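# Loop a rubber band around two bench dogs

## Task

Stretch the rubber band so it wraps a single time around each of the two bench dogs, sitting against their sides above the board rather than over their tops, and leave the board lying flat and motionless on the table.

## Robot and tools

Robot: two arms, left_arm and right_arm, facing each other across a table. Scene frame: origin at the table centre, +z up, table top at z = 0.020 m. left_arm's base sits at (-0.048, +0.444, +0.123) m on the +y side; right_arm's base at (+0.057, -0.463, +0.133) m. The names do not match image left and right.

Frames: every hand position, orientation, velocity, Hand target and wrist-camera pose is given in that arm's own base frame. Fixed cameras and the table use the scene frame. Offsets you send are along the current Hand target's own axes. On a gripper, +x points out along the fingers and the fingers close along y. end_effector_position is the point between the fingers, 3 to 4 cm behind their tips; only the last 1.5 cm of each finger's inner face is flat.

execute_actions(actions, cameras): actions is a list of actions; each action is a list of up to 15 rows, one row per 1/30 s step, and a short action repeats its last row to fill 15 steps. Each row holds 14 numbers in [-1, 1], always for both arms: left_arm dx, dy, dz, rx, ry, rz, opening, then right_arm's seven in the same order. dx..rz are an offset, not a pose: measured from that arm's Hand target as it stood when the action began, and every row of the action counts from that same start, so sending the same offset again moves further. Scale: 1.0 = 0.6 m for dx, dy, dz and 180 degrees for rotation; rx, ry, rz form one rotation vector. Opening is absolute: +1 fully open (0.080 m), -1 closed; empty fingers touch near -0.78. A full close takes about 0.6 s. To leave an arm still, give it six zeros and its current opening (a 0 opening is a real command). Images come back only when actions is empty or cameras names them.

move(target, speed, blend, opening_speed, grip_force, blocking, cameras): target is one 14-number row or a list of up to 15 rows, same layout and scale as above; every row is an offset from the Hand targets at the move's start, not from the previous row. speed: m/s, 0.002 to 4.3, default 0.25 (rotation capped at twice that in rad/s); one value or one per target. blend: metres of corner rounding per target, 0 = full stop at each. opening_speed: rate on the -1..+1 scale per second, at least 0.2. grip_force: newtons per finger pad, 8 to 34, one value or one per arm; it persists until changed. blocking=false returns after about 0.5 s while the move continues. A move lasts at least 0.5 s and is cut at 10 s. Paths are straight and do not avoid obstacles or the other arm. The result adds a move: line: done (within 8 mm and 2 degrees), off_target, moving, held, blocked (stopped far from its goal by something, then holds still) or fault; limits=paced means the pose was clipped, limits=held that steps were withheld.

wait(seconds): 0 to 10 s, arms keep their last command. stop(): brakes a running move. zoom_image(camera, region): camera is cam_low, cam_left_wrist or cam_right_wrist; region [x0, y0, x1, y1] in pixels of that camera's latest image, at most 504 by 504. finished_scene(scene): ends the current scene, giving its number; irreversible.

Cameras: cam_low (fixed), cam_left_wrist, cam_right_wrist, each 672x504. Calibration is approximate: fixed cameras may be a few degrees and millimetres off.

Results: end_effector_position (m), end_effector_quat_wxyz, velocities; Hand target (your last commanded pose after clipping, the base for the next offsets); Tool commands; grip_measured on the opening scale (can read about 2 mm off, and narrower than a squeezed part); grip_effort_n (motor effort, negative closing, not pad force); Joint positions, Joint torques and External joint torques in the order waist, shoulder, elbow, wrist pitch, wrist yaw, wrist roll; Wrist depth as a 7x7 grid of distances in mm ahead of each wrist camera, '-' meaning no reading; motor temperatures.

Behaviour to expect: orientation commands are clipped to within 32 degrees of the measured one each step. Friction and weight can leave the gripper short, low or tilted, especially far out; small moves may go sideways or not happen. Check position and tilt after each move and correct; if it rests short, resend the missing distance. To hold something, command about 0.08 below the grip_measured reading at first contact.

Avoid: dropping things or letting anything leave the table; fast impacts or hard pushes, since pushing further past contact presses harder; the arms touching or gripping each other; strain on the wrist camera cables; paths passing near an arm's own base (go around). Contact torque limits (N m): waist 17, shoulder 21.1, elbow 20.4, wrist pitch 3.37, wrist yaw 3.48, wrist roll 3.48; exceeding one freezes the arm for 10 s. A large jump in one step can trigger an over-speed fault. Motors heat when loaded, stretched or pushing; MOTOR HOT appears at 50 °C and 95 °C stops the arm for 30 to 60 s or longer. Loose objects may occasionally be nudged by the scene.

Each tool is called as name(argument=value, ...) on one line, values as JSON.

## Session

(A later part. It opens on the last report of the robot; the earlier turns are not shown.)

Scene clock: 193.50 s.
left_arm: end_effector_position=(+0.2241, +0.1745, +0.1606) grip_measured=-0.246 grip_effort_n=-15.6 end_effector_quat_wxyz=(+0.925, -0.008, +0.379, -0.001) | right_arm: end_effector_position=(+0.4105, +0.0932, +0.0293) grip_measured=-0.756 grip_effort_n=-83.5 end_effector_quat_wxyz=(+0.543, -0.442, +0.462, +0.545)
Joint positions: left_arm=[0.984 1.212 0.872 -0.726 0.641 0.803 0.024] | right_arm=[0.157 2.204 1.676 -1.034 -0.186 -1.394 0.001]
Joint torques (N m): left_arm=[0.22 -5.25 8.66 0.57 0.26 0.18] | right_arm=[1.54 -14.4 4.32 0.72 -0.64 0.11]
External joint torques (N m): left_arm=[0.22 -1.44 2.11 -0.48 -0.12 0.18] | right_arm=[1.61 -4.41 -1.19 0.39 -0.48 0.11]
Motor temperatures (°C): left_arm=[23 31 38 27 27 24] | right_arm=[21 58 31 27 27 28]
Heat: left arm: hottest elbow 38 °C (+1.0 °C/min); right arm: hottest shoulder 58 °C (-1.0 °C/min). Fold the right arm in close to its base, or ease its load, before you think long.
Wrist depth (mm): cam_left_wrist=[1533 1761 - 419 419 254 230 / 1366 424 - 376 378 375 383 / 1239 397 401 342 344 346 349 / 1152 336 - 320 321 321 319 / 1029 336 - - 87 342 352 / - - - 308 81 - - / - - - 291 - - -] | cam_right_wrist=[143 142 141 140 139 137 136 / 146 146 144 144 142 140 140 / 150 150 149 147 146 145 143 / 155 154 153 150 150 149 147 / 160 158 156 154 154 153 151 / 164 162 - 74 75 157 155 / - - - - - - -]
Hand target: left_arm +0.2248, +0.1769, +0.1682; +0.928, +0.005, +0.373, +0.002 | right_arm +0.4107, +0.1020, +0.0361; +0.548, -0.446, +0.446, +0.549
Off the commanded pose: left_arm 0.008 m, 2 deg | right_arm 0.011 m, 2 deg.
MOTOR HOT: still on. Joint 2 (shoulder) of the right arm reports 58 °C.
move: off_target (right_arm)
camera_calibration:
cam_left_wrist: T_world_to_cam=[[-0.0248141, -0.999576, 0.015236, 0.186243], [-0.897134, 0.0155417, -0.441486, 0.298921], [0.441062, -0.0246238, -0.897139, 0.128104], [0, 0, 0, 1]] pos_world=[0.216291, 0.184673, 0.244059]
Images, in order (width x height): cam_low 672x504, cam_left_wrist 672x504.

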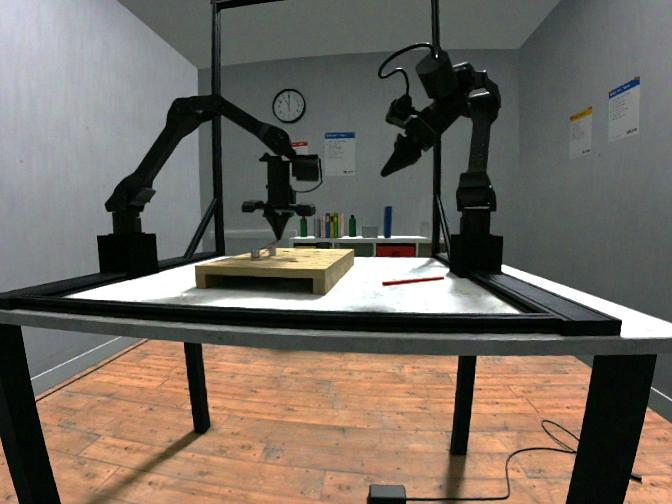

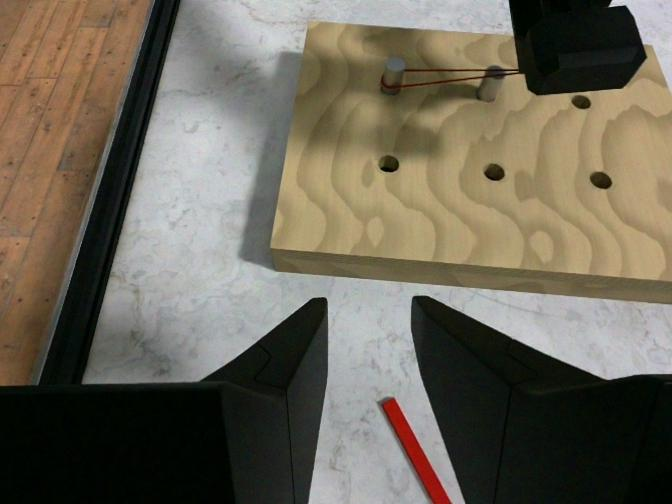

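move(target=[0,0,0,0,0,0,-0.25,0.054,-0.005,-0.011,0,0,0,-1], speed=0.08, cameras=["cam_left_wrist","cam_low"])

zoom_image(camera="cam_left_wrist", region=[360, 40, 520, 140])

zoom_image(camera="cam_low", region=[240, 230, 300, 270])

Scene clock: 198.93 s.
left_arm: end_effector_position=(+0.2241, +0.1745, +0.1606) grip_measured=-0.246 grip_effort_n=-15.1 end_effector_quat_wxyz=(+0.925, -0.008, +0.379, -0.001) | right_arm: end_effector_position=(+0.4154, +0.0939, +0.0084) grip_measured=-0.756 grip_effort_n=-83.5 end_effector_quat_wxyz=(+0.551, -0.448, +0.453, +0.539)
Joint positions: left_arm=[0.984 1.212 0.872 -0.726 0.641 0.803 0.024] | right_arm=[0.157 2.225 1.624 -0.931 -0.186 -1.394 0.001]
Joint torques (N m): left_arm=[0.09 -5.21 8.76 0.61 0.25 0.2] | right_arm=[1.49 -10.86 4.37 0.84 -0.63 0.09]
External joint torques (N m): left_arm=[0.09 -1.45 2.24 -0.45 -0.12 0.2] | right_arm=[1.42 -0.77 -1.12 0.45 -0.45 0.09]
Motor temperatures (°C): left_arm=[23 31 38 27 27 24] | right_arm=[22 62 31 27 27 28]
Heat: left arm: hottest elbow 38 °C (+1.0 °C/min); right arm: hottest shoulder 62 °C (+2.0 °C/min). Heating fast: the right arm's shoulder motor: a push or a pull is the cause, and it goes on while you think. Ease it with your next call, before anything else.
Wrist depth (mm): cam_left_wrist=[1555 1511 511 420 420 270 262 / 1393 408 - 376 377 367 379 / 1276 - - 343 344 345 350 / 1139 - - 322 321 321 319 / 326 333 338 333 88 333 338 / 304 - - 315 81 - - / - - - 282 - - -] | cam_right_wrist=[120 121 120 120 120 120 119 / 124 123 124 124 123 123 123 / 127 127 126 126 126 126 126 / 131 130 130 130 129 129 129 / - 134 134 132 133 133 132 / - 137 - 74 75 136 136 / - - - - - - -]
Hand target: left_arm +0.2248, +0.1769, +0.1682; +0.928, +0.005, +0.373, +0.002 | right_arm +0.4136, +0.1021, +0.0029; +0.548, -0.446, +0.446, +0.549
Off the commanded pose: left_arm 0.008 m, 2 deg | right_arm 0.010 m, 1 deg.
MOTOR HOT: still on. Joint 2 (shoulder) of the right arm reports 62 °C.
move: off_target (right_arm)
camera_calibration:
cam_left_wrist: T_world_to_cam=[[-0.0248141, -0.999576, 0.015236, 0.186243], [-0.897134, 0.0155417, -0.441486, 0.298921], [0.441062, -0.0246238, -0.897139, 0.128104], [0, 0, 0, 1]] pos_world=[0.216291, 0.184673, 0.244059]
Images, in order (width x height): cam_low 672x504, cam_left_wrist 672x504.

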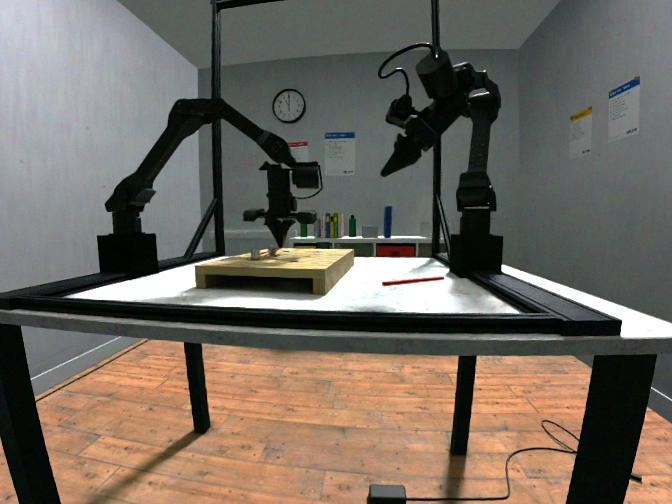

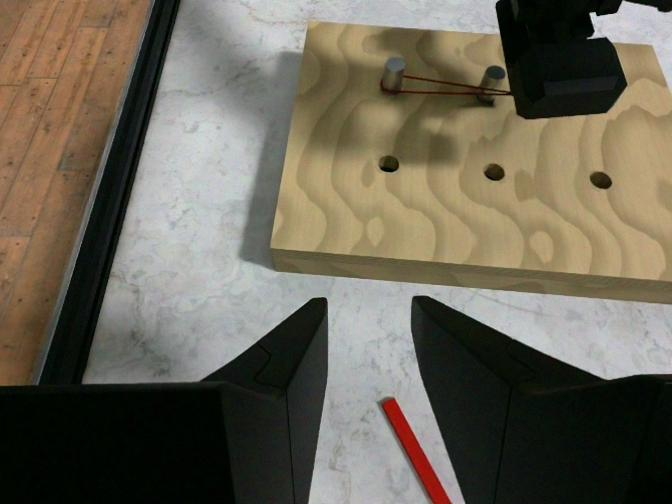

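Scaled by 3.150 from the camera's 672x504 image, which has a finer 960x720 frame.

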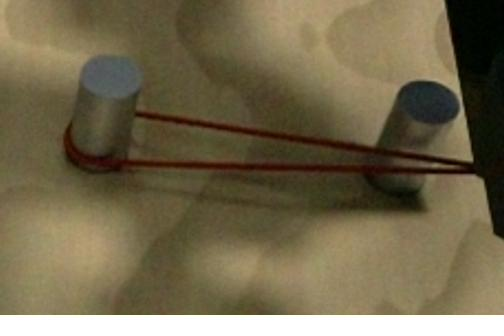

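Scaled by 8.400 from the camera's 672x504 image, which has a finer 960x720 frame.

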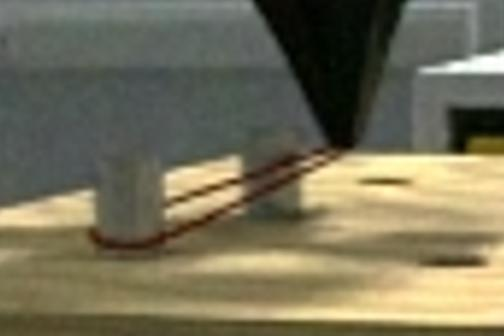

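move(target=[0,0,0,0,0,0,-0.25,-0.0465,0,0.0095,0,0,0,-1], speed=0.1, cameras=["cam_left_wrist","cam_low"])

zoom_image(camera="cam_left_wrist", region=[360, 40, 520, 140])

zoom_image(camera="cam_low", region=[240, 230, 300, 270])

Scene clock: 204.80 s.
left_arm: end_effector_position=(+0.2241, +0.1745, +0.1606) grip_measured=-0.246 grip_effort_n=-16.0 end_effector_quat_wxyz=(+0.925, -0.008, +0.379, -0.001) | right_arm: end_effector_position=(+0.4078, +0.0925, +0.0184) grip_measured=-0.756 grip_effort_n=-83.5 end_effector_quat_wxyz=(+0.539, -0.439, +0.467, +0.547)
Joint positions: left_arm=[0.984 1.212 0.872 -0.726 0.641 0.803 0.024] | right_arm=[0.157 2.219 1.656 -1.014 -0.184 -1.394 0.001]
Joint torques (N m): left_arm=[0.16 -5.23 8.77 0.6 0.25 0.19] | right_arm=[1.38 -14.43 7.07 -0.13 -0.69 0.05]
External joint torques (N m): left_arm=[0.17 -1.48 2.29 -0.45 -0.12 0.19] | right_arm=[1.26 -4.4 1.62 -0.44 -0.51 0.05]
Motor temperatures (°C): left_arm=[23 31 38 27 27 24] | right_arm=[22 62 31 27 27 28]
Heat: left arm: hottest elbow 38 °C (+1.0 °C/min); right arm: hottest shoulder 62 °C (+1.0 °C/min). Fold the right arm in close to its base, or ease its load, before you think long.
Wrist depth (mm): cam_left_wrist=[1500 1614 - 415 417 265 246 / 1375 421 - 376 380 373 377 / 1232 389 - 343 345 347 350 / 1158 370 - 321 322 324 319 / 1050 - - - 88 346 343 / - - - 307 81 - - / - - - 282 - - -] | cam_right_wrist=[133 132 131 129 128 127 125 / 137 136 135 133 132 130 129 / 141 140 138 137 135 133 132 / 145 144 142 140 139 137 136 / 150 148 146 143 142 141 139 / - 152 - 74 75 145 143 / - - - - - - -]
Hand target: left_arm +0.2248, +0.1769, +0.1682; +0.928, +0.005, +0.373, +0.002 | right_arm +0.4136, +0.1020, +0.0314; +0.548, -0.446, +0.446, +0.549
Off the commanded pose: left_arm 0.008 m, 2 deg | right_arm 0.017 m, 3 deg.
MOTOR HOT: still on. Joint 2 (shoulder) of the right arm reports 62 °C.
move: off_target (right_arm)
camera_calibration:
cam_left_wrist: T_world_to_cam=[[-0.0248141, -0.999576, 0.015236, 0.186243], [-0.897134, 0.0155417, -0.441486, 0.298921], [0.441062, -0.0246238, -0.897139, 0.128104], [0, 0, 0, 1]] pos_world=[0.216291, 0.184673, 0.244059]
Images, in order (width x height): cam_low 672x504, cam_left_wrist 672x504.

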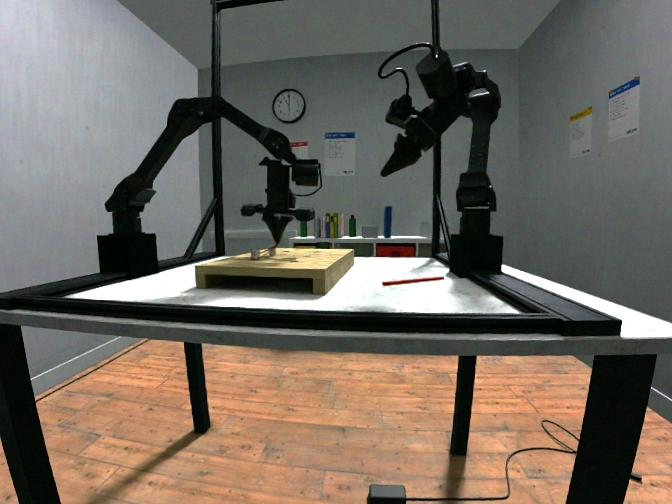

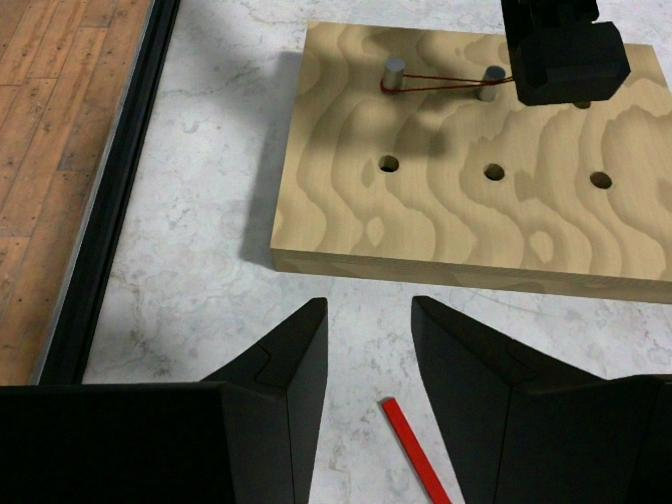

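Scaled by 3.150 from the camera's 672x504 image, which has a finer 960x720 frame.

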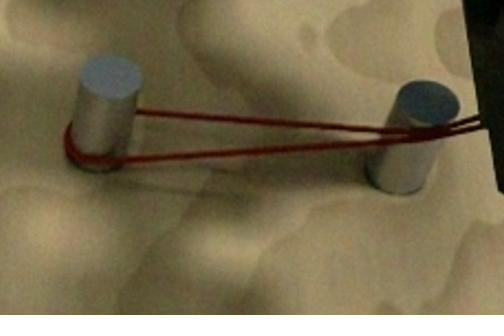

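Scaled by 8.400 from the camera's 672x504 image, which has a finer 960x720 frame.

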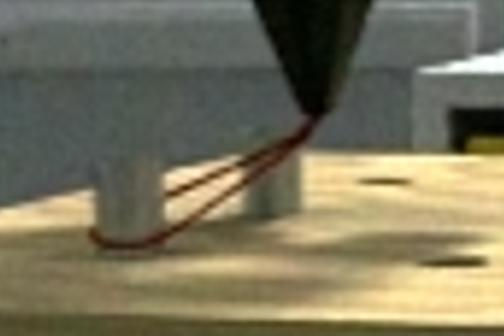

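move(target=[0,0,0,0,0,0,-0.25,-0.0082,0.01,0.0017,0,0,0,-1], speed=0.1, cameras=["cam_left_wrist","cam_low"])

zoom_image(camera="cam_left_wrist", region=[360, 40, 520, 140])

zoom_image(camera="cam_low", region=[240, 230, 300, 270])

Scene clock: 208.50 s.
left_arm: end_effector_position=(+0.2241, +0.1745, +0.1606) grip_measured=-0.246 grip_effort_n=-15.6 end_effector_quat_wxyz=(+0.925, -0.008, +0.379, -0.001) | right_arm: end_effector_position=(+0.4090, +0.0930, +0.0297) grip_measured=-0.756 grip_effort_n=-83.5 end_effector_quat_wxyz=(+0.545, -0.444, +0.459, +0.543)
Joint positions: left_arm=[0.984 1.212 0.872 -0.726 0.641 0.803 0.024] | right_arm=[0.158 2.19 1.656 -1.019 -0.184 -1.394 0.001]
Joint torques (N m): left_arm=[0.19 -5.22 8.71 0.62 0.27 0.18] | right_arm=[1.61 -14.15 4.52 0.12 -0.66 0.1]
External joint torques (N m): left_arm=[0.21 -1.41 2.21 -0.41 -0.11 0.18] | right_arm=[1.66 -4.1 -1 -0.19 -0.49 0.1]
Motor temperatures (°C): left_arm=[23 31 38 27 27 24] | right_arm=[22 62 31 27 27 28]
Heat: left arm: hottest elbow 38 °C (+1.0 °C/min); right arm: hottest shoulder 62 °C (+0.0 °C/min). Fold the right arm in close to its base, or ease its load, before you think long.
Wrist depth (mm): cam_left_wrist=[1567 1511 485 417 418 254 233 / 1402 422 - 377 378 376 385 / 1232 390 392 342 345 344 351 / 1146 365 371 322 319 322 318 / 1044 - 346 331 83 339 342 / 305 - - 89 81 - - / - - - 287 - - -] | cam_right_wrist=[143 142 141 140 139 138 137 / 146 146 144 144 143 142 142 / 151 150 149 148 147 146 145 / 156 154 153 151 150 149 148 / 160 158 157 155 155 154 153 / 164 162 - 74 75 158 156 / - - - - - - -]
Hand target: left_arm +0.2248, +0.1769, +0.1682; +0.928, +0.005, +0.373, +0.002 | right_arm +0.4076, +0.1019, +0.0364; +0.548, -0.446, +0.446, +0.549
Off the commanded pose: left_arm 0.008 m, 2 deg | right_arm 0.011 m, 2 deg.
MOTOR HOT: still on. Joint 2 (shoulder) of the right arm reports 62 °C.
move: off_target (right_arm)
camera_calibration:
cam_left_wrist: T_world_to_cam=[[-0.0248141, -0.999576, 0.015236, 0.186243], [-0.897134, 0.0155417, -0.441486, 0.298921], [0.441062, -0.0246238, -0.897139, 0.128104], [0, 0, 0, 1]] pos_world=[0.216291, 0.184673, 0.244059]
Images, in order (width x height): cam_low 672x504, cam_left_wrist 672x504.

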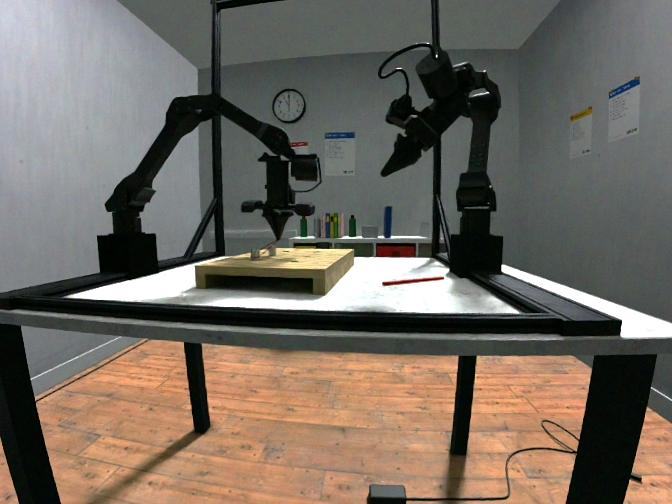

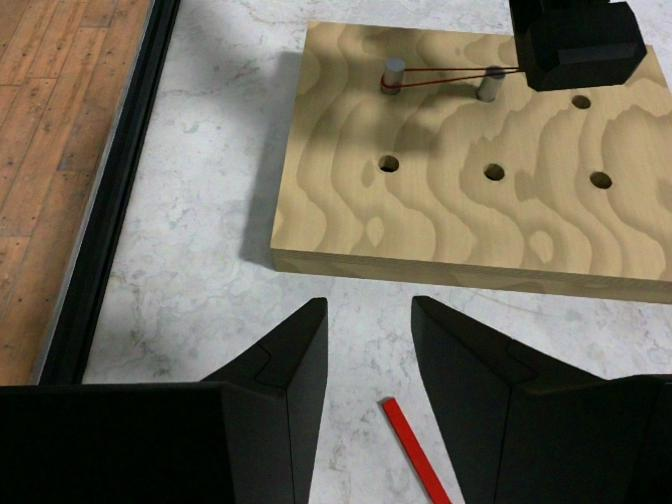

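Scaled by 3.150 from the camera's 672x504 image, which has a finer 960x720 frame.

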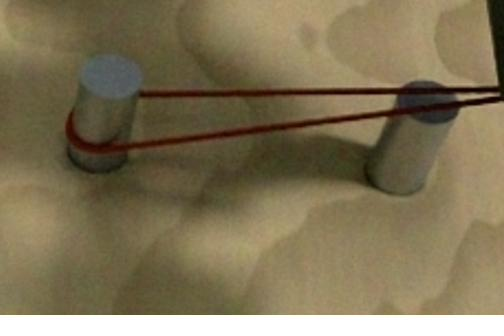

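Scaled by 8.400 from the camera's 672x504 image, which has a finer 960x720 frame.

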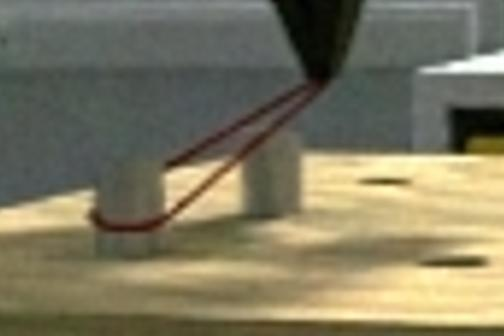

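move(target=[0,0,0,0,0,0,-0.25,0.036,0.001,-0.0073,0,0,0,-1], speed=0.08, cameras=["cam_left_wrist","cam_low"])

zoom_image(camera="cam_left_wrist", region=[360, 40, 520, 140])

zoom_image(camera="cam_low", region=[240, 230, 300, 270])

Scene clock: 213.70 s.
left_arm: end_effector_position=(+0.2241, +0.1745, +0.1606) grip_measured=-0.246 grip_effort_n=-15.6 end_effector_quat_wxyz=(+0.925, -0.008, +0.379, -0.001) | right_arm: end_effector_position=(+0.4093, +0.0934, +0.0183) grip_measured=-0.756 grip_effort_n=-83.5 end_effector_quat_wxyz=(+0.550, -0.448, +0.454, +0.539)
Joint positions: left_arm=[0.984 1.212 0.872 -0.726 0.641 0.803 0.024] | right_arm=[0.159 2.19 1.608 -0.951 -0.184 -1.392 0.001]
Joint torques (N m): left_arm=[0.21 -5.25 8.61 0.65 0.22 0.18] | right_arm=[1.54 -11.32 4.18 0.79 -0.68 0.11]
External joint torques (N m): left_arm=[0.2 -1.47 2.1 -0.39 -0.14 0.18] | right_arm=[1.54 -1.44 -1.26 0.43 -0.51 0.11]
Motor temperatures (°C): left_arm=[23 31 38 27 27 24] | right_arm=[22 62 31 27 27 28]
Heat: left arm: hottest elbow 38 °C (+1.0 °C/min); right arm: hottest shoulder 62 °C (+1.0 °C/min). Fold the right arm in close to its base, or ease its load, before you think long.
Wrist depth (mm): cam_left_wrist=[1522 1375 - 417 415 267 245 / 1393 424 440 377 382 374 380 / 1239 382 412 340 343 348 350 / 1139 365 - 322 322 323 318 / 1019 322 - 337 88 337 328 / 305 - - 303 81 - - / - - - 75 - - -] | cam_right_wrist=[130 130 130 129 129 129 128 / - 133 133 133 132 132 132 / 137 137 137 136 136 136 135 / 141 141 140 140 140 139 139 / 145 145 144 143 144 143 143 / 148 148 - 74 75 147 147 / - - - - - - -]
Hand target: left_arm +0.2248, +0.1769, +0.1682; +0.928, +0.005, +0.373, +0.002 | right_arm +0.4070, +0.1021, +0.0144; +0.548, -0.446, +0.446, +0.549
Off the commanded pose: left_arm 0.008 m, 2 deg | right_arm 0.010 m, 1 deg.
MOTOR HOT: still on. Joint 2 (shoulder) of the right arm reports 62 °C.
move: off_target (right_arm)
camera_calibration:
cam_left_wrist: T_world_to_cam=[[-0.0248141, -0.999576, 0.015236, 0.186243], [-0.897134, 0.0155417, -0.441486, 0.298921], [0.441062, -0.0246238, -0.897139, 0.128104], [0, 0, 0, 1]] pos_world=[0.216291, 0.184673, 0.244059]
Images, in order (width x height): cam_low 672x504, cam_left_wrist 672x504.

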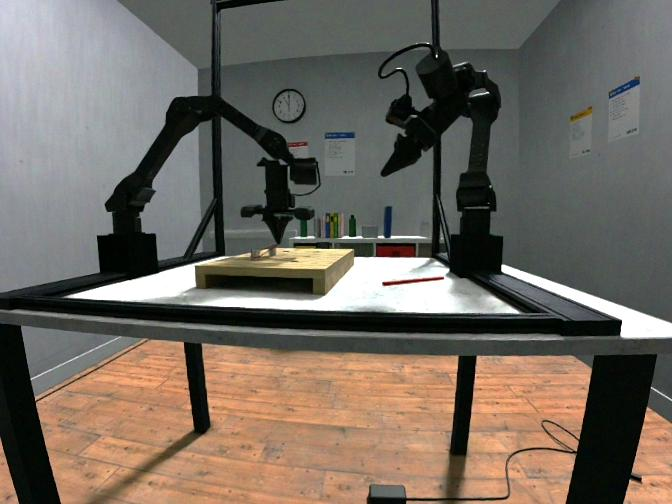

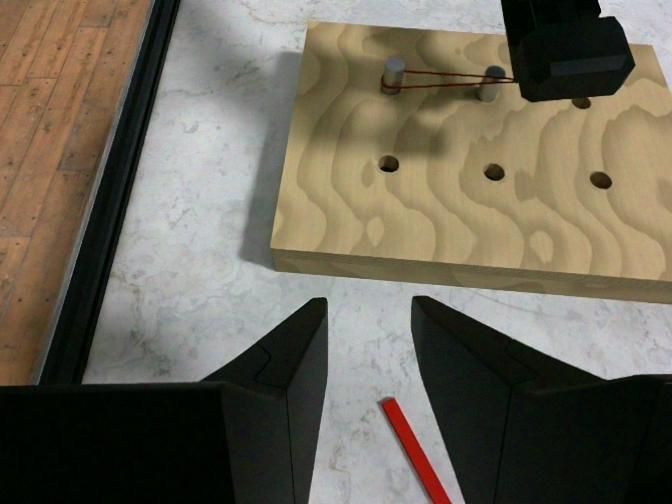

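Scaled by 3.150 from the camera's 672x504 image, which has a finer 960x720 frame.

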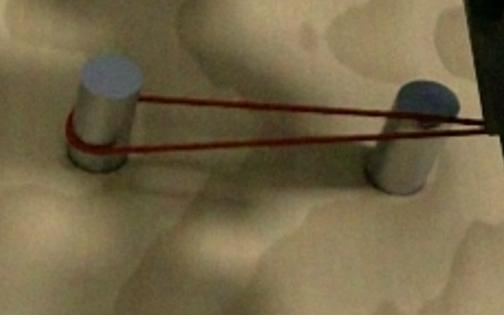

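Scaled by 8.400 from the camera's 672x504 image, which has a finer 960x720 frame.

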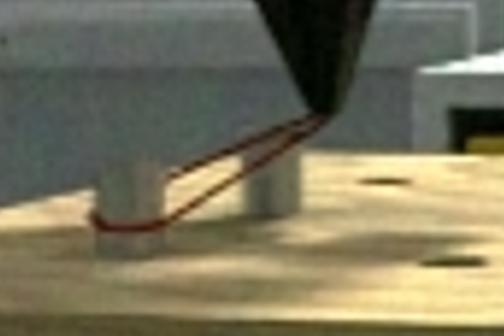

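move(target=[0,0,0,0,0,0,-0.25,-0.004,0.045,-0.002,0,0,0,-1], speed=0.06, cameras=["cam_left_wrist","cam_low"])

zoom_image(camera="cam_left_wrist", region=[360, 40, 520, 140])

zoom_image(camera="cam_low", region=[240, 230, 300, 270])

Scene clock: 217.80 s.
left_arm: end_effector_position=(+0.2241, +0.1745, +0.1606) grip_measured=-0.246 grip_effort_n=-15.6 end_effector_quat_wxyz=(+0.925, -0.008, +0.379, -0.001) | right_arm: end_effector_position=(+0.3875, +0.0917, +0.0144) grip_measured=-0.756 grip_effort_n=-83.5 end_effector_quat_wxyz=(+0.552, -0.450, +0.452, +0.537)
Joint positions: left_arm=[0.984 1.212 0.872 -0.726 0.641 0.803 0.024] | right_arm=[0.164 2.111 1.464 -0.878 -0.182 -1.385 0.001]
Joint torques (N m): left_arm=[0.14 -5.29 8.73 0.6 0.26 0.18] | right_arm=[1.99 -12.82 3.4 -0.03 -0.72 0.1]
External joint torques (N m): left_arm=[0.16 -1.55 2.26 -0.43 -0.12 0.17] | right_arm=[1.93 -3.42 -2.05 -0.43 -0.55 0.1]
Motor temperatures (°C): left_arm=[23 31 38 27 27 24] | right_arm=[22 61 31 27 27 28]
Heat: left arm: hottest elbow 38 °C (+1.0 °C/min); right arm: hottest shoulder 61 °C (+1.0 °C/min). Fold the right arm in close to its base, or ease its load, before you think long.
Wrist depth (mm): cam_left_wrist=[1544 1511 - 421 413 259 259 / 1430 430 443 378 378 383 387 / 1261 - - 340 344 347 350 / 1171 355 338 322 321 320 318 / 1034 334 - 333 99 341 340 / - - - 304 81 - - / - - - 291 - - -] | cam_right_wrist=[173 128 128 128 128 128 128 / 178 131 131 131 131 131 131 / 183 134 134 134 135 135 134 / 189 138 138 138 138 138 138 / 194 142 142 140 142 142 142 / - 145 - 74 75 145 146 / - - - - - - -]
Hand target: left_arm +0.2248, +0.1769, +0.1682; +0.928, +0.005, +0.373, +0.002 | right_arm +0.3800, +0.1004, +0.0165; +0.548, -0.446, +0.446, +0.549
Off the commanded pose: left_arm 0.008 m, 2 deg | right_arm 0.012 m, 2 deg.
MOTOR HOT: still on. Joint 2 (shoulder) of the right arm reports 61 °C.
move: off_target (right_arm)
camera_calibration:
cam_left_wrist: T_world_to_cam=[[-0.0248141, -0.999576, 0.015236, 0.186243], [-0.897134, 0.0155417, -0.441486, 0.298921], [0.441062, -0.0246238, -0.897139, 0.128104], [0, 0, 0, 1]] pos_world=[0.216291, 0.184673, 0.244059]
Images, in order (width x height): cam_low 672x504, cam_left_wrist 672x504.

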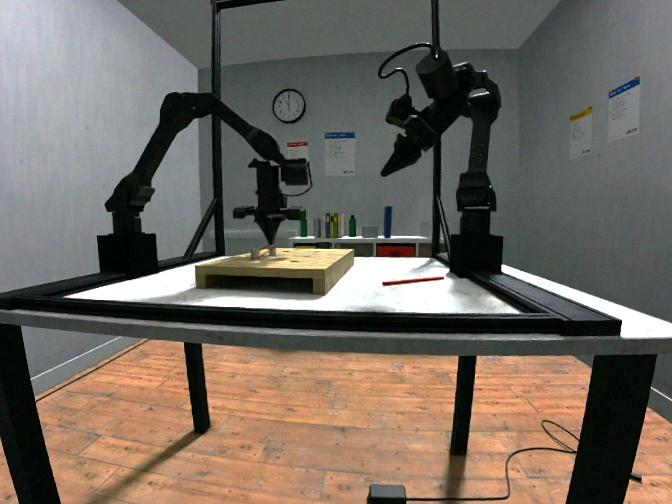

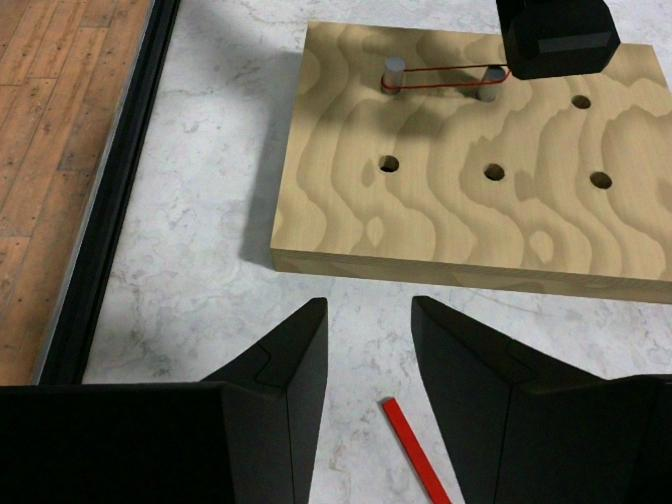

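Scaled by 3.150 from the camera's 672x504 image, which has a finer 960x720 frame.

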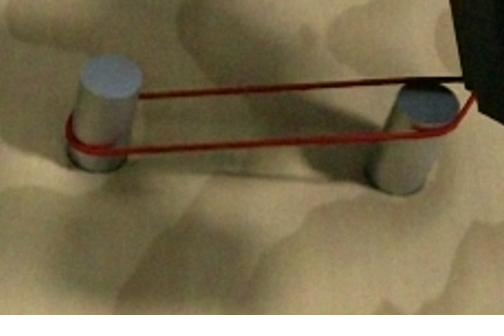

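Scaled by 8.400 from the camera's 672x504 image, which has a finer 960x720 frame.

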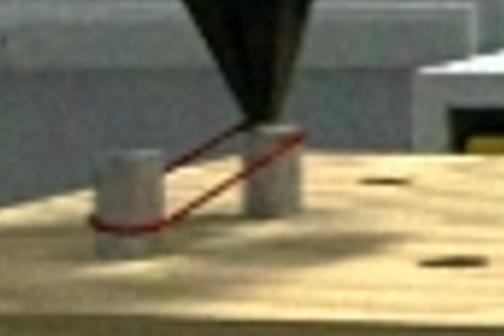

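move(target=[0,0,0,0,0,0,-0.25,0.045,0.004,-0.009,0,0,0,-1], speed=0.08, cameras=["cam_left_wrist","cam_low","cam_right_wrist"])

zoom_image(camera="cam_left_wrist", region=[360, 40, 520, 140])

zoom_image(camera="cam_low", region=[240, 230, 300, 270])

Scene clock: 220.97 s.
left_arm: end_effector_position=(+0.2241, +0.1745, +0.1606) grip_measured=-0.246 grip_effort_n=-15.6 end_effector_quat_wxyz=(+0.925, -0.008, +0.379, -0.001) | right_arm: end_effector_position=(+0.3860, +0.0949, +0.0010) grip_measured=-0.756 grip_effort_n=-83.5 end_effector_quat_wxyz=(+0.557, -0.457, +0.442, +0.534)
Joint positions: left_arm=[0.984 1.212 0.872 -0.726 0.641 0.803 0.024] | right_arm=[0.172 2.112 1.404 -0.792 -0.182 -1.383 0.001]
Joint torques (N m): left_arm=[0.13 -5.14 8.74 0.62 0.28 0.18] | right_arm=[1.08 -8.51 3.02 0.26 -0.68 0.12]
External joint torques (N m): left_arm=[0.15 -1.36 2.26 -0.41 -0.09 0.17] | right_arm=[1.07 0.63 -2.23 -0.16 -0.51 0.11]
Motor temperatures (°C): left_arm=[23 31 38 27 27 24] | right_arm=[22 61 30 27 27 28]
Heat: left arm: hottest elbow 38 °C (+0.0 °C/min); right arm: hottest shoulder 61 °C (+2.0 °C/min). Fold the right arm in close to its base, or ease its load, before you think long.
Wrist depth (mm): cam_left_wrist=[1533 1614 492 416 417 274 411 / 1384 - 482 380 378 378 389 / 1261 391 - 341 342 346 350 / 1158 360 364 323 321 323 318 / 1044 336 341 337 99 - - / 306 - - 310 81 - - / - - - 284 - - -] | cam_right_wrist=[114 115 115 116 117 118 118 / 117 117 118 119 120 120 121 / 120 121 121 122 123 123 125 / 123 123 125 125 126 127 128 / 126 127 128 127 130 130 131 / - 130 - 74 75 133 134 / - - - - - - -]
Hand target: left_arm +0.2248, +0.1769, +0.1682; +0.928, +0.005, +0.373, +0.002 | right_arm +0.3777, +0.1006, -0.0109; +0.548, -0.446, +0.446, +0.548
Off the commanded pose: left_arm 0.008 m, 2 deg | right_arm 0.016 m, 2 deg.
MOTOR HOT: still on. Joint 2 (shoulder) of the right arm reports 61 °C.
move: off_target (right_arm)
camera_calibration:
cam_left_wrist: T_world_to_cam=[[-0.0248141, -0.999576, 0.015236, 0.186243], [-0.897134, 0.0155417, -0.441486, 0.298921], [0.441062, -0.0246238, -0.897139, 0.128104], [0, 0, 0, 1]] pos_world=[0.216291, 0.184673, 0.244059]
cam_right_wrist: T_world_to_cam=[[0.996582, -0.0102571, 0.0819695, -0.380026], [-0.0248005, -0.983639, 0.178438, 0.130489], [0.0787981, -0.179861, -0.980531, 0.0728177], [0, 0, 0, 1]] pos_world=[0.376225, 0.137553, 0.0792664]

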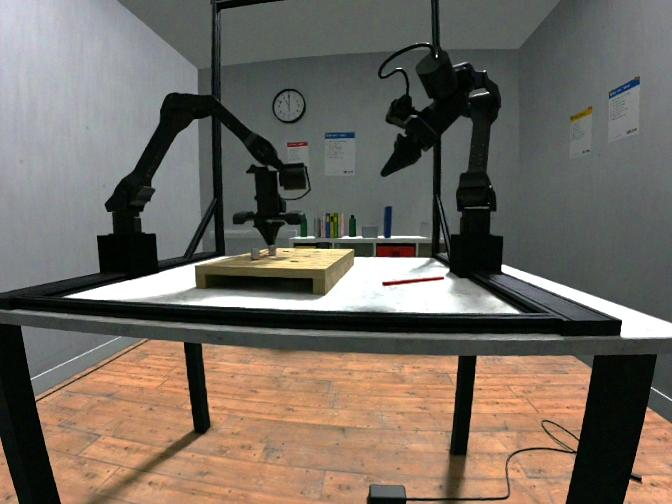

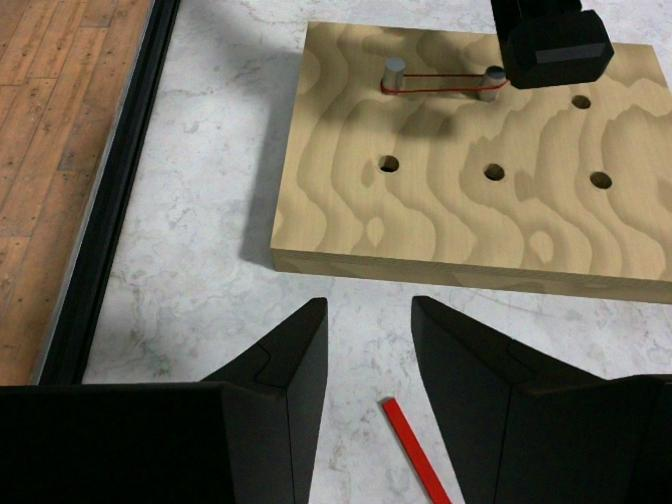

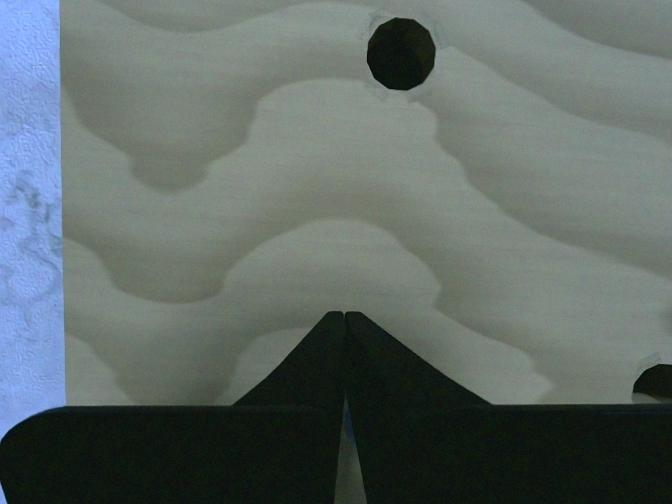

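Scaled by 3.150 from the camera's 672x504 image, which has a finer 960x720 frame.

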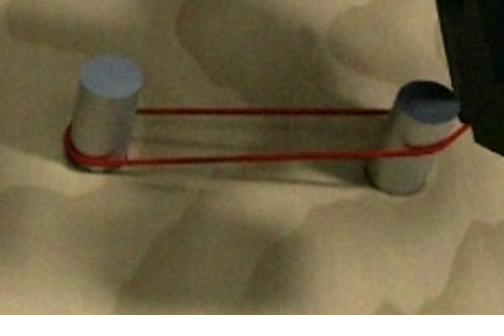

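Scaled by 8.400 from the camera's 672x504 image, which has a finer 960x720 frame.

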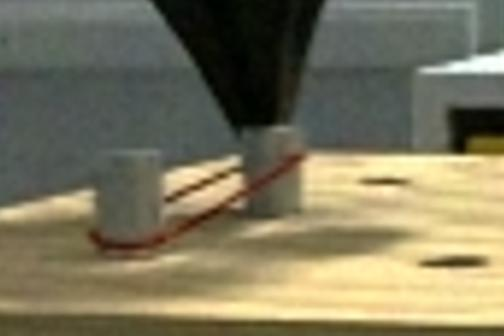

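move(target=[0,0,0,0,0,0,-0.25,0.0182,-0.007,-0.01,0,0,0,-1], speed=0.06, cameras=["cam_left_wrist","cam_low"])

zoom_image(camera="cam_left_wrist", region=[360, 40, 520, 140])

zoom_image(camera="cam_low", region=[240, 230, 300, 270])

Scene clock: 224.27 s.
left_arm: end_effector_position=(+0.2241, +0.1745, +0.1606) grip_measured=-0.246 grip_effort_n=-15.6 end_effector_quat_wxyz=(+0.925, -0.008, +0.379, -0.001) | right_arm: end_effector_position=(+0.3888, +0.0972, -0.0067) grip_measured=-0.756 grip_effort_n=-83.5 end_effector_quat_wxyz=(+0.559, -0.455, +0.437, +0.538)
Joint positions: left_arm=[0.984 1.212 0.872 -0.726 0.641 0.803 0.024] | right_arm=[0.172 2.134 1.404 -0.766 -0.195 -1.388 0.001]
Joint torques (N m): left_arm=[0.15 -5.11 8.55 0.6 0.26 0.18] | right_arm=[0.11 -7.44 3.19 0.5 -0.27 -0.11]
External joint torques (N m): left_arm=[0.18 -1.34 2.07 -0.43 -0.12 0.17] | right_arm=[0.1 1.77 -1.97 0.07 -0.1 -0.11]
Motor temperatures (°C): left_arm=[23 31 38 27 27 24] | right_arm=[22 60 30 27 27 28]
Heat: left arm: hottest elbow 38 °C (+0.0 °C/min); right arm: hottest shoulder 60 °C (+3.0 °C/min). Fold the right arm in close to its base, or ease its load, before you think long.
Wrist depth (mm): cam_left_wrist=[1511 1533 - 419 421 289 413 / 1366 424 434 379 378 371 385 / 1232 384 408 343 343 347 347 / 1171 364 349 323 320 320 319 / 324 337 - 94 87 340 338 / 304 - - - 81 - - / - - - 285 - - -] | cam_right_wrist=[- 110 110 111 112 113 114 / 111 112 113 114 115 116 116 / - 114 115 116 117 118 119 / 116 117 118 119 120 121 122 / 119 120 121 121 123 124 125 / - 122 - 74 75 127 128 / - - - - - - -]
Hand target: left_arm +0.2248, +0.1769, +0.1682; +0.928, +0.005, +0.373, +0.002 | right_arm +0.3818, +0.0969, -0.0229; +0.548, -0.446, +0.446, +0.549
Off the commanded pose: left_arm 0.008 m, 2 deg | right_arm 0.017 m, 2 deg.
MOTOR HOT: still on. Joint 2 (shoulder) of the right arm reports 60 °C.
move: off_target (right_arm)
camera_calibration:
cam_left_wrist: T_world_to_cam=[[-0.0248141, -0.999576, 0.015236, 0.186243], [-0.897134, 0.0155417, -0.441486, 0.298921], [0.441062, -0.0246238, -0.897139, 0.128104], [0, 0, 0, 1]] pos_world=[0.216291, 0.184673, 0.244059]
Images, in order (width x height): cam_low 672x504, cam_left_wrist 672x504.

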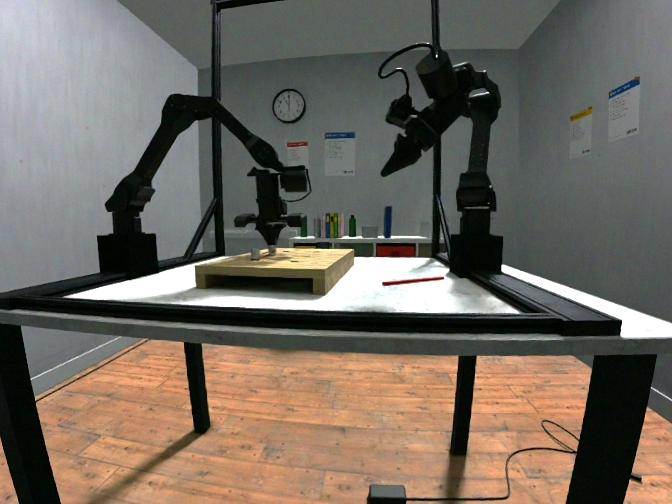

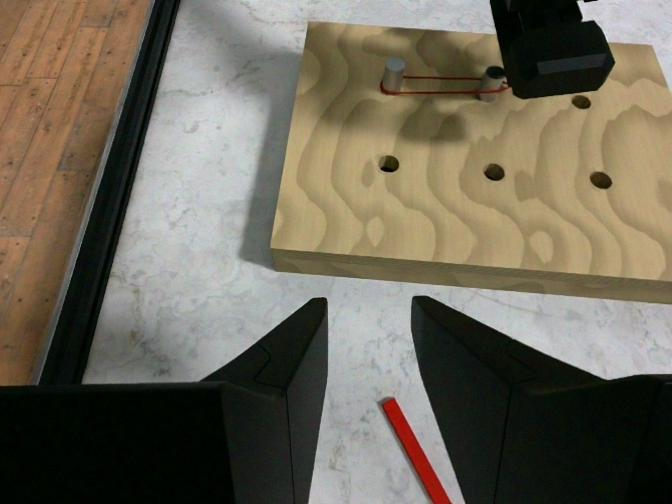

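Scaled by 3.150 from the camera's 672x504 image, which has a finer 960x720 frame.

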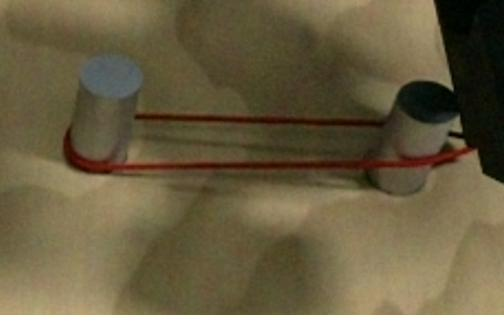

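Scaled by 8.400 from the camera's 672x504 image, which has a finer 960x720 frame.

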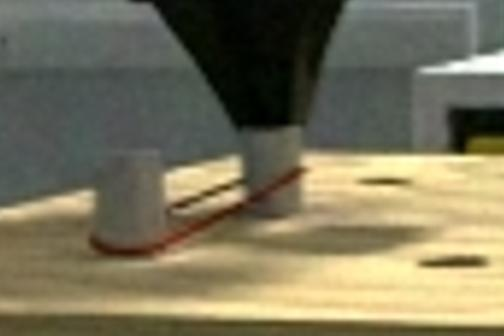

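Release.

move(target=[0,0,0,0,0,0,-0.25,-0.006,0,0,0,0,0,-0.5], opening_speed=0.5, cameras=["all"])

zoom_image(camera="cam_right_wrist", region=[260, 290, 460, 450])

zoom_image(camera="cam_left_wrist", region=[360, 40, 520, 140])

zoom_image(camera="cam_low", region=[240, 230, 300, 270])

Scene clock: 227.83 s.
left_arm: end_effector_position=(+0.2241, +0.1745, +0.1606) grip_measured=-0.246 grip_effort_n=-15.6 end_effector_quat_wxyz=(+0.925, -0.008, +0.379, -0.001) | right_arm: end_effector_position=(+0.3860, +0.0992, -0.0107) grip_measured=-0.503 grip_effort_n=16.0 end_effector_quat_wxyz=(+0.556, -0.450, +0.439, +0.544)
Joint positions: left_arm=[0.984 1.212 0.872 -0.726 0.641 0.803 0.024] | right_arm=[0.175 2.145 1.404 -0.77 -0.204 -1.389 0.012]
Joint torques (N m): left_arm=[0.22 -5.06 8.67 0.6 0.24 0.2] | right_arm=[-0.47 -9.26 3.78 0.01 -0.05 -0.12]
External joint torques (N m): left_arm=[0.22 -1.29 2.14 -0.45 -0.14 0.2] | right_arm=[-0.46 0.02 -1.38 -0.39 0.13 -0.12]
Motor temperatures (°C): left_arm=[23 31 39 27 27 24] | right_arm=[22 59 30 27 27 28]
Heat: left arm: hottest elbow 39 °C (+1.0 °C/min); right arm: hottest shoulder 59 °C (+3.0 °C/min). Fold the right arm in close to its base, or ease its load, before you think long.
Wrist depth (mm): cam_left_wrist=[1500 1480 - 411 413 296 410 / 1430 419 - 379 381 368 387 / 1261 387 - 343 344 349 350 / 1171 - 365 323 321 322 318 / 1050 330 345 340 88 331 339 / - - - 307 81 - - / - - - 288 - - -] | cam_right_wrist=[106 105 106 106 106 106 107 / 108 108 108 108 110 109 109 / - 110 110 111 111 111 112 / 113 113 114 113 114 115 114 / 115 115 116 116 116 117 117 / - 117 - 110 75 119 119 / - - - 95 - - -]
Hand target: left_arm +0.2248, +0.1769, +0.1682; +0.928, +0.005, +0.373, +0.002 | right_arm +0.3818, +0.0962, -0.0193; +0.548, -0.446, +0.446, +0.549
Off the commanded pose: left_arm 0.008 m, 2 deg | right_arm 0.010 m, 1 deg.
MOTOR HOT: still on. Joint 2 (shoulder) of the right arm reports 59 °C.
move: off_target (right_arm)
camera_calibration:
cam_left_wrist: T_world_to_cam=[[-0.0248141, -0.999576, 0.015236, 0.186243], [-0.897134, 0.0155417, -0.441486, 0.298921], [0.441062, -0.0246238, -0.897139, 0.128104], [0, 0, 0, 1]] pos_world=[0.216291, 0.184673, 0.244059]
cam_right_wrist: T_world_to_cam=[[0.997715, -0.00156402, 0.0675405, -0.380533], [-0.012386, -0.987021, 0.160111, 0.132137], [0.0664135, -0.160582, -0.984786, 0.0650236], [0, 0, 0, 1]] pos_world=[0.376982, 0.140269, 0.0685791]

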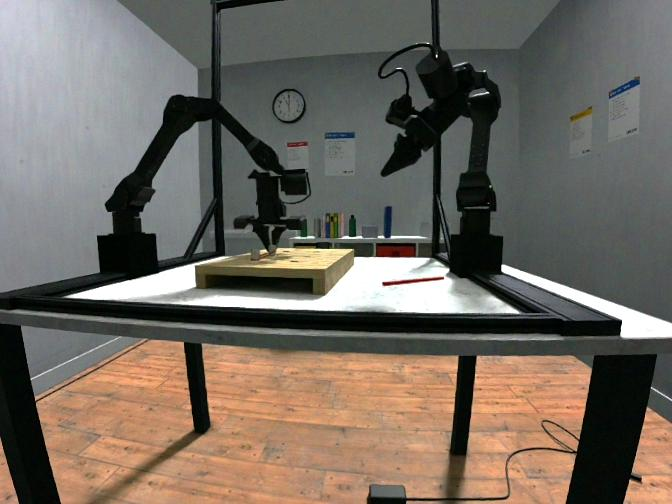

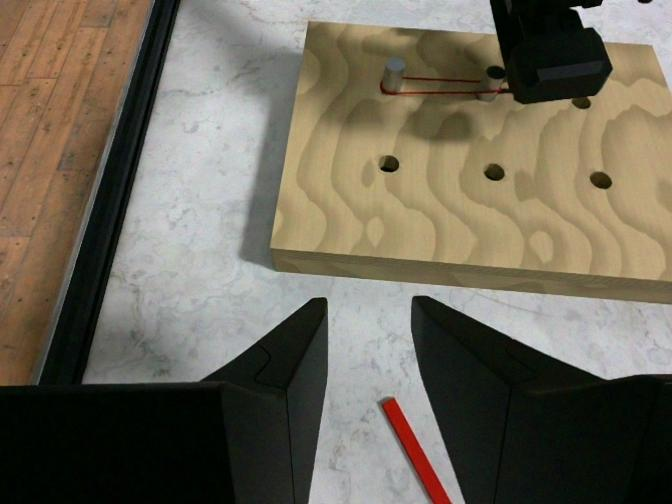

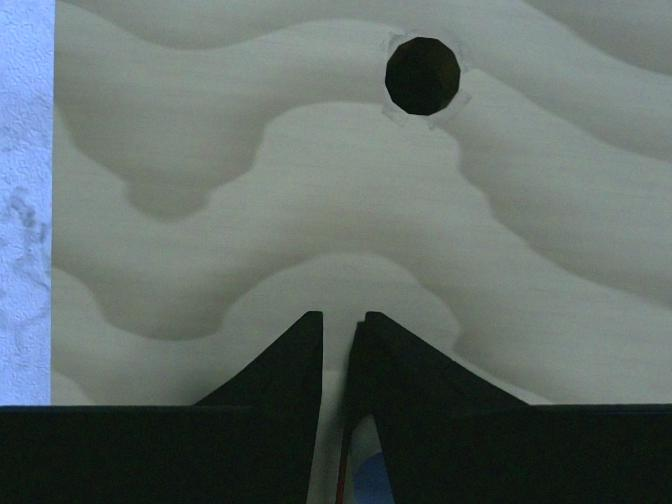

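Scaled by 2.520 from the camera's 672x504 image, which has a finer 960x720 frame.

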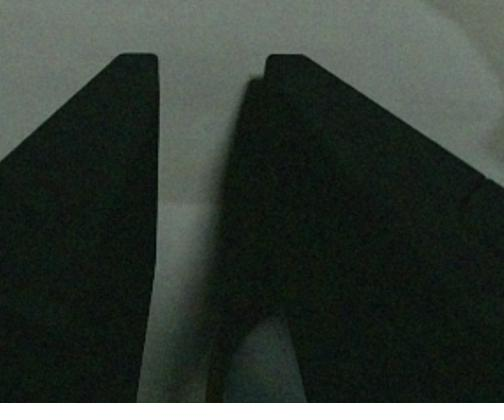

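Scaled by 3.150 from the camera's 672x504 image, which has a finer 960x720 frame.

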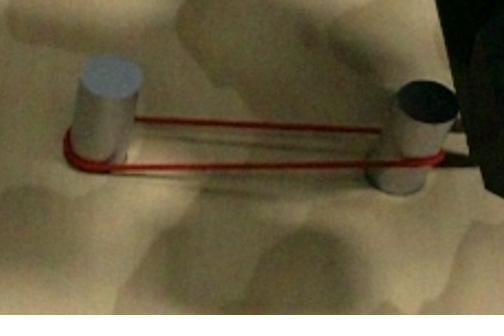

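Scaled by 8.400 from the camera's 672x504 image, which has a finer 960x720 frame.

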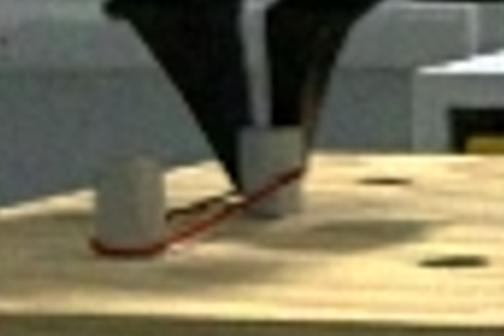

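zoom_image(camera="cam_right_wrist", region=[310, 390, 430, 504])

zoom_image(camera="cam_low", region=[260, 225, 290, 260])

Scaled by 4.200 from the camera's 672x504 image, which has a finer 960x720 frame.

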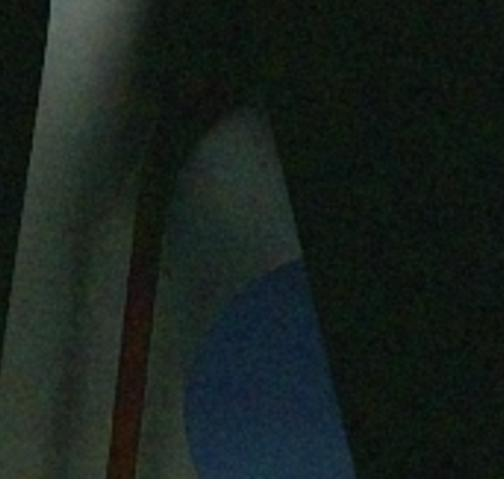

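Scaled by 14.400 from the camera's 672x504 image, which has a finer 960x720 frame.

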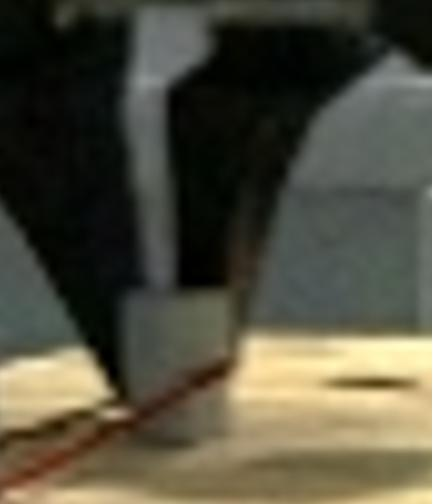

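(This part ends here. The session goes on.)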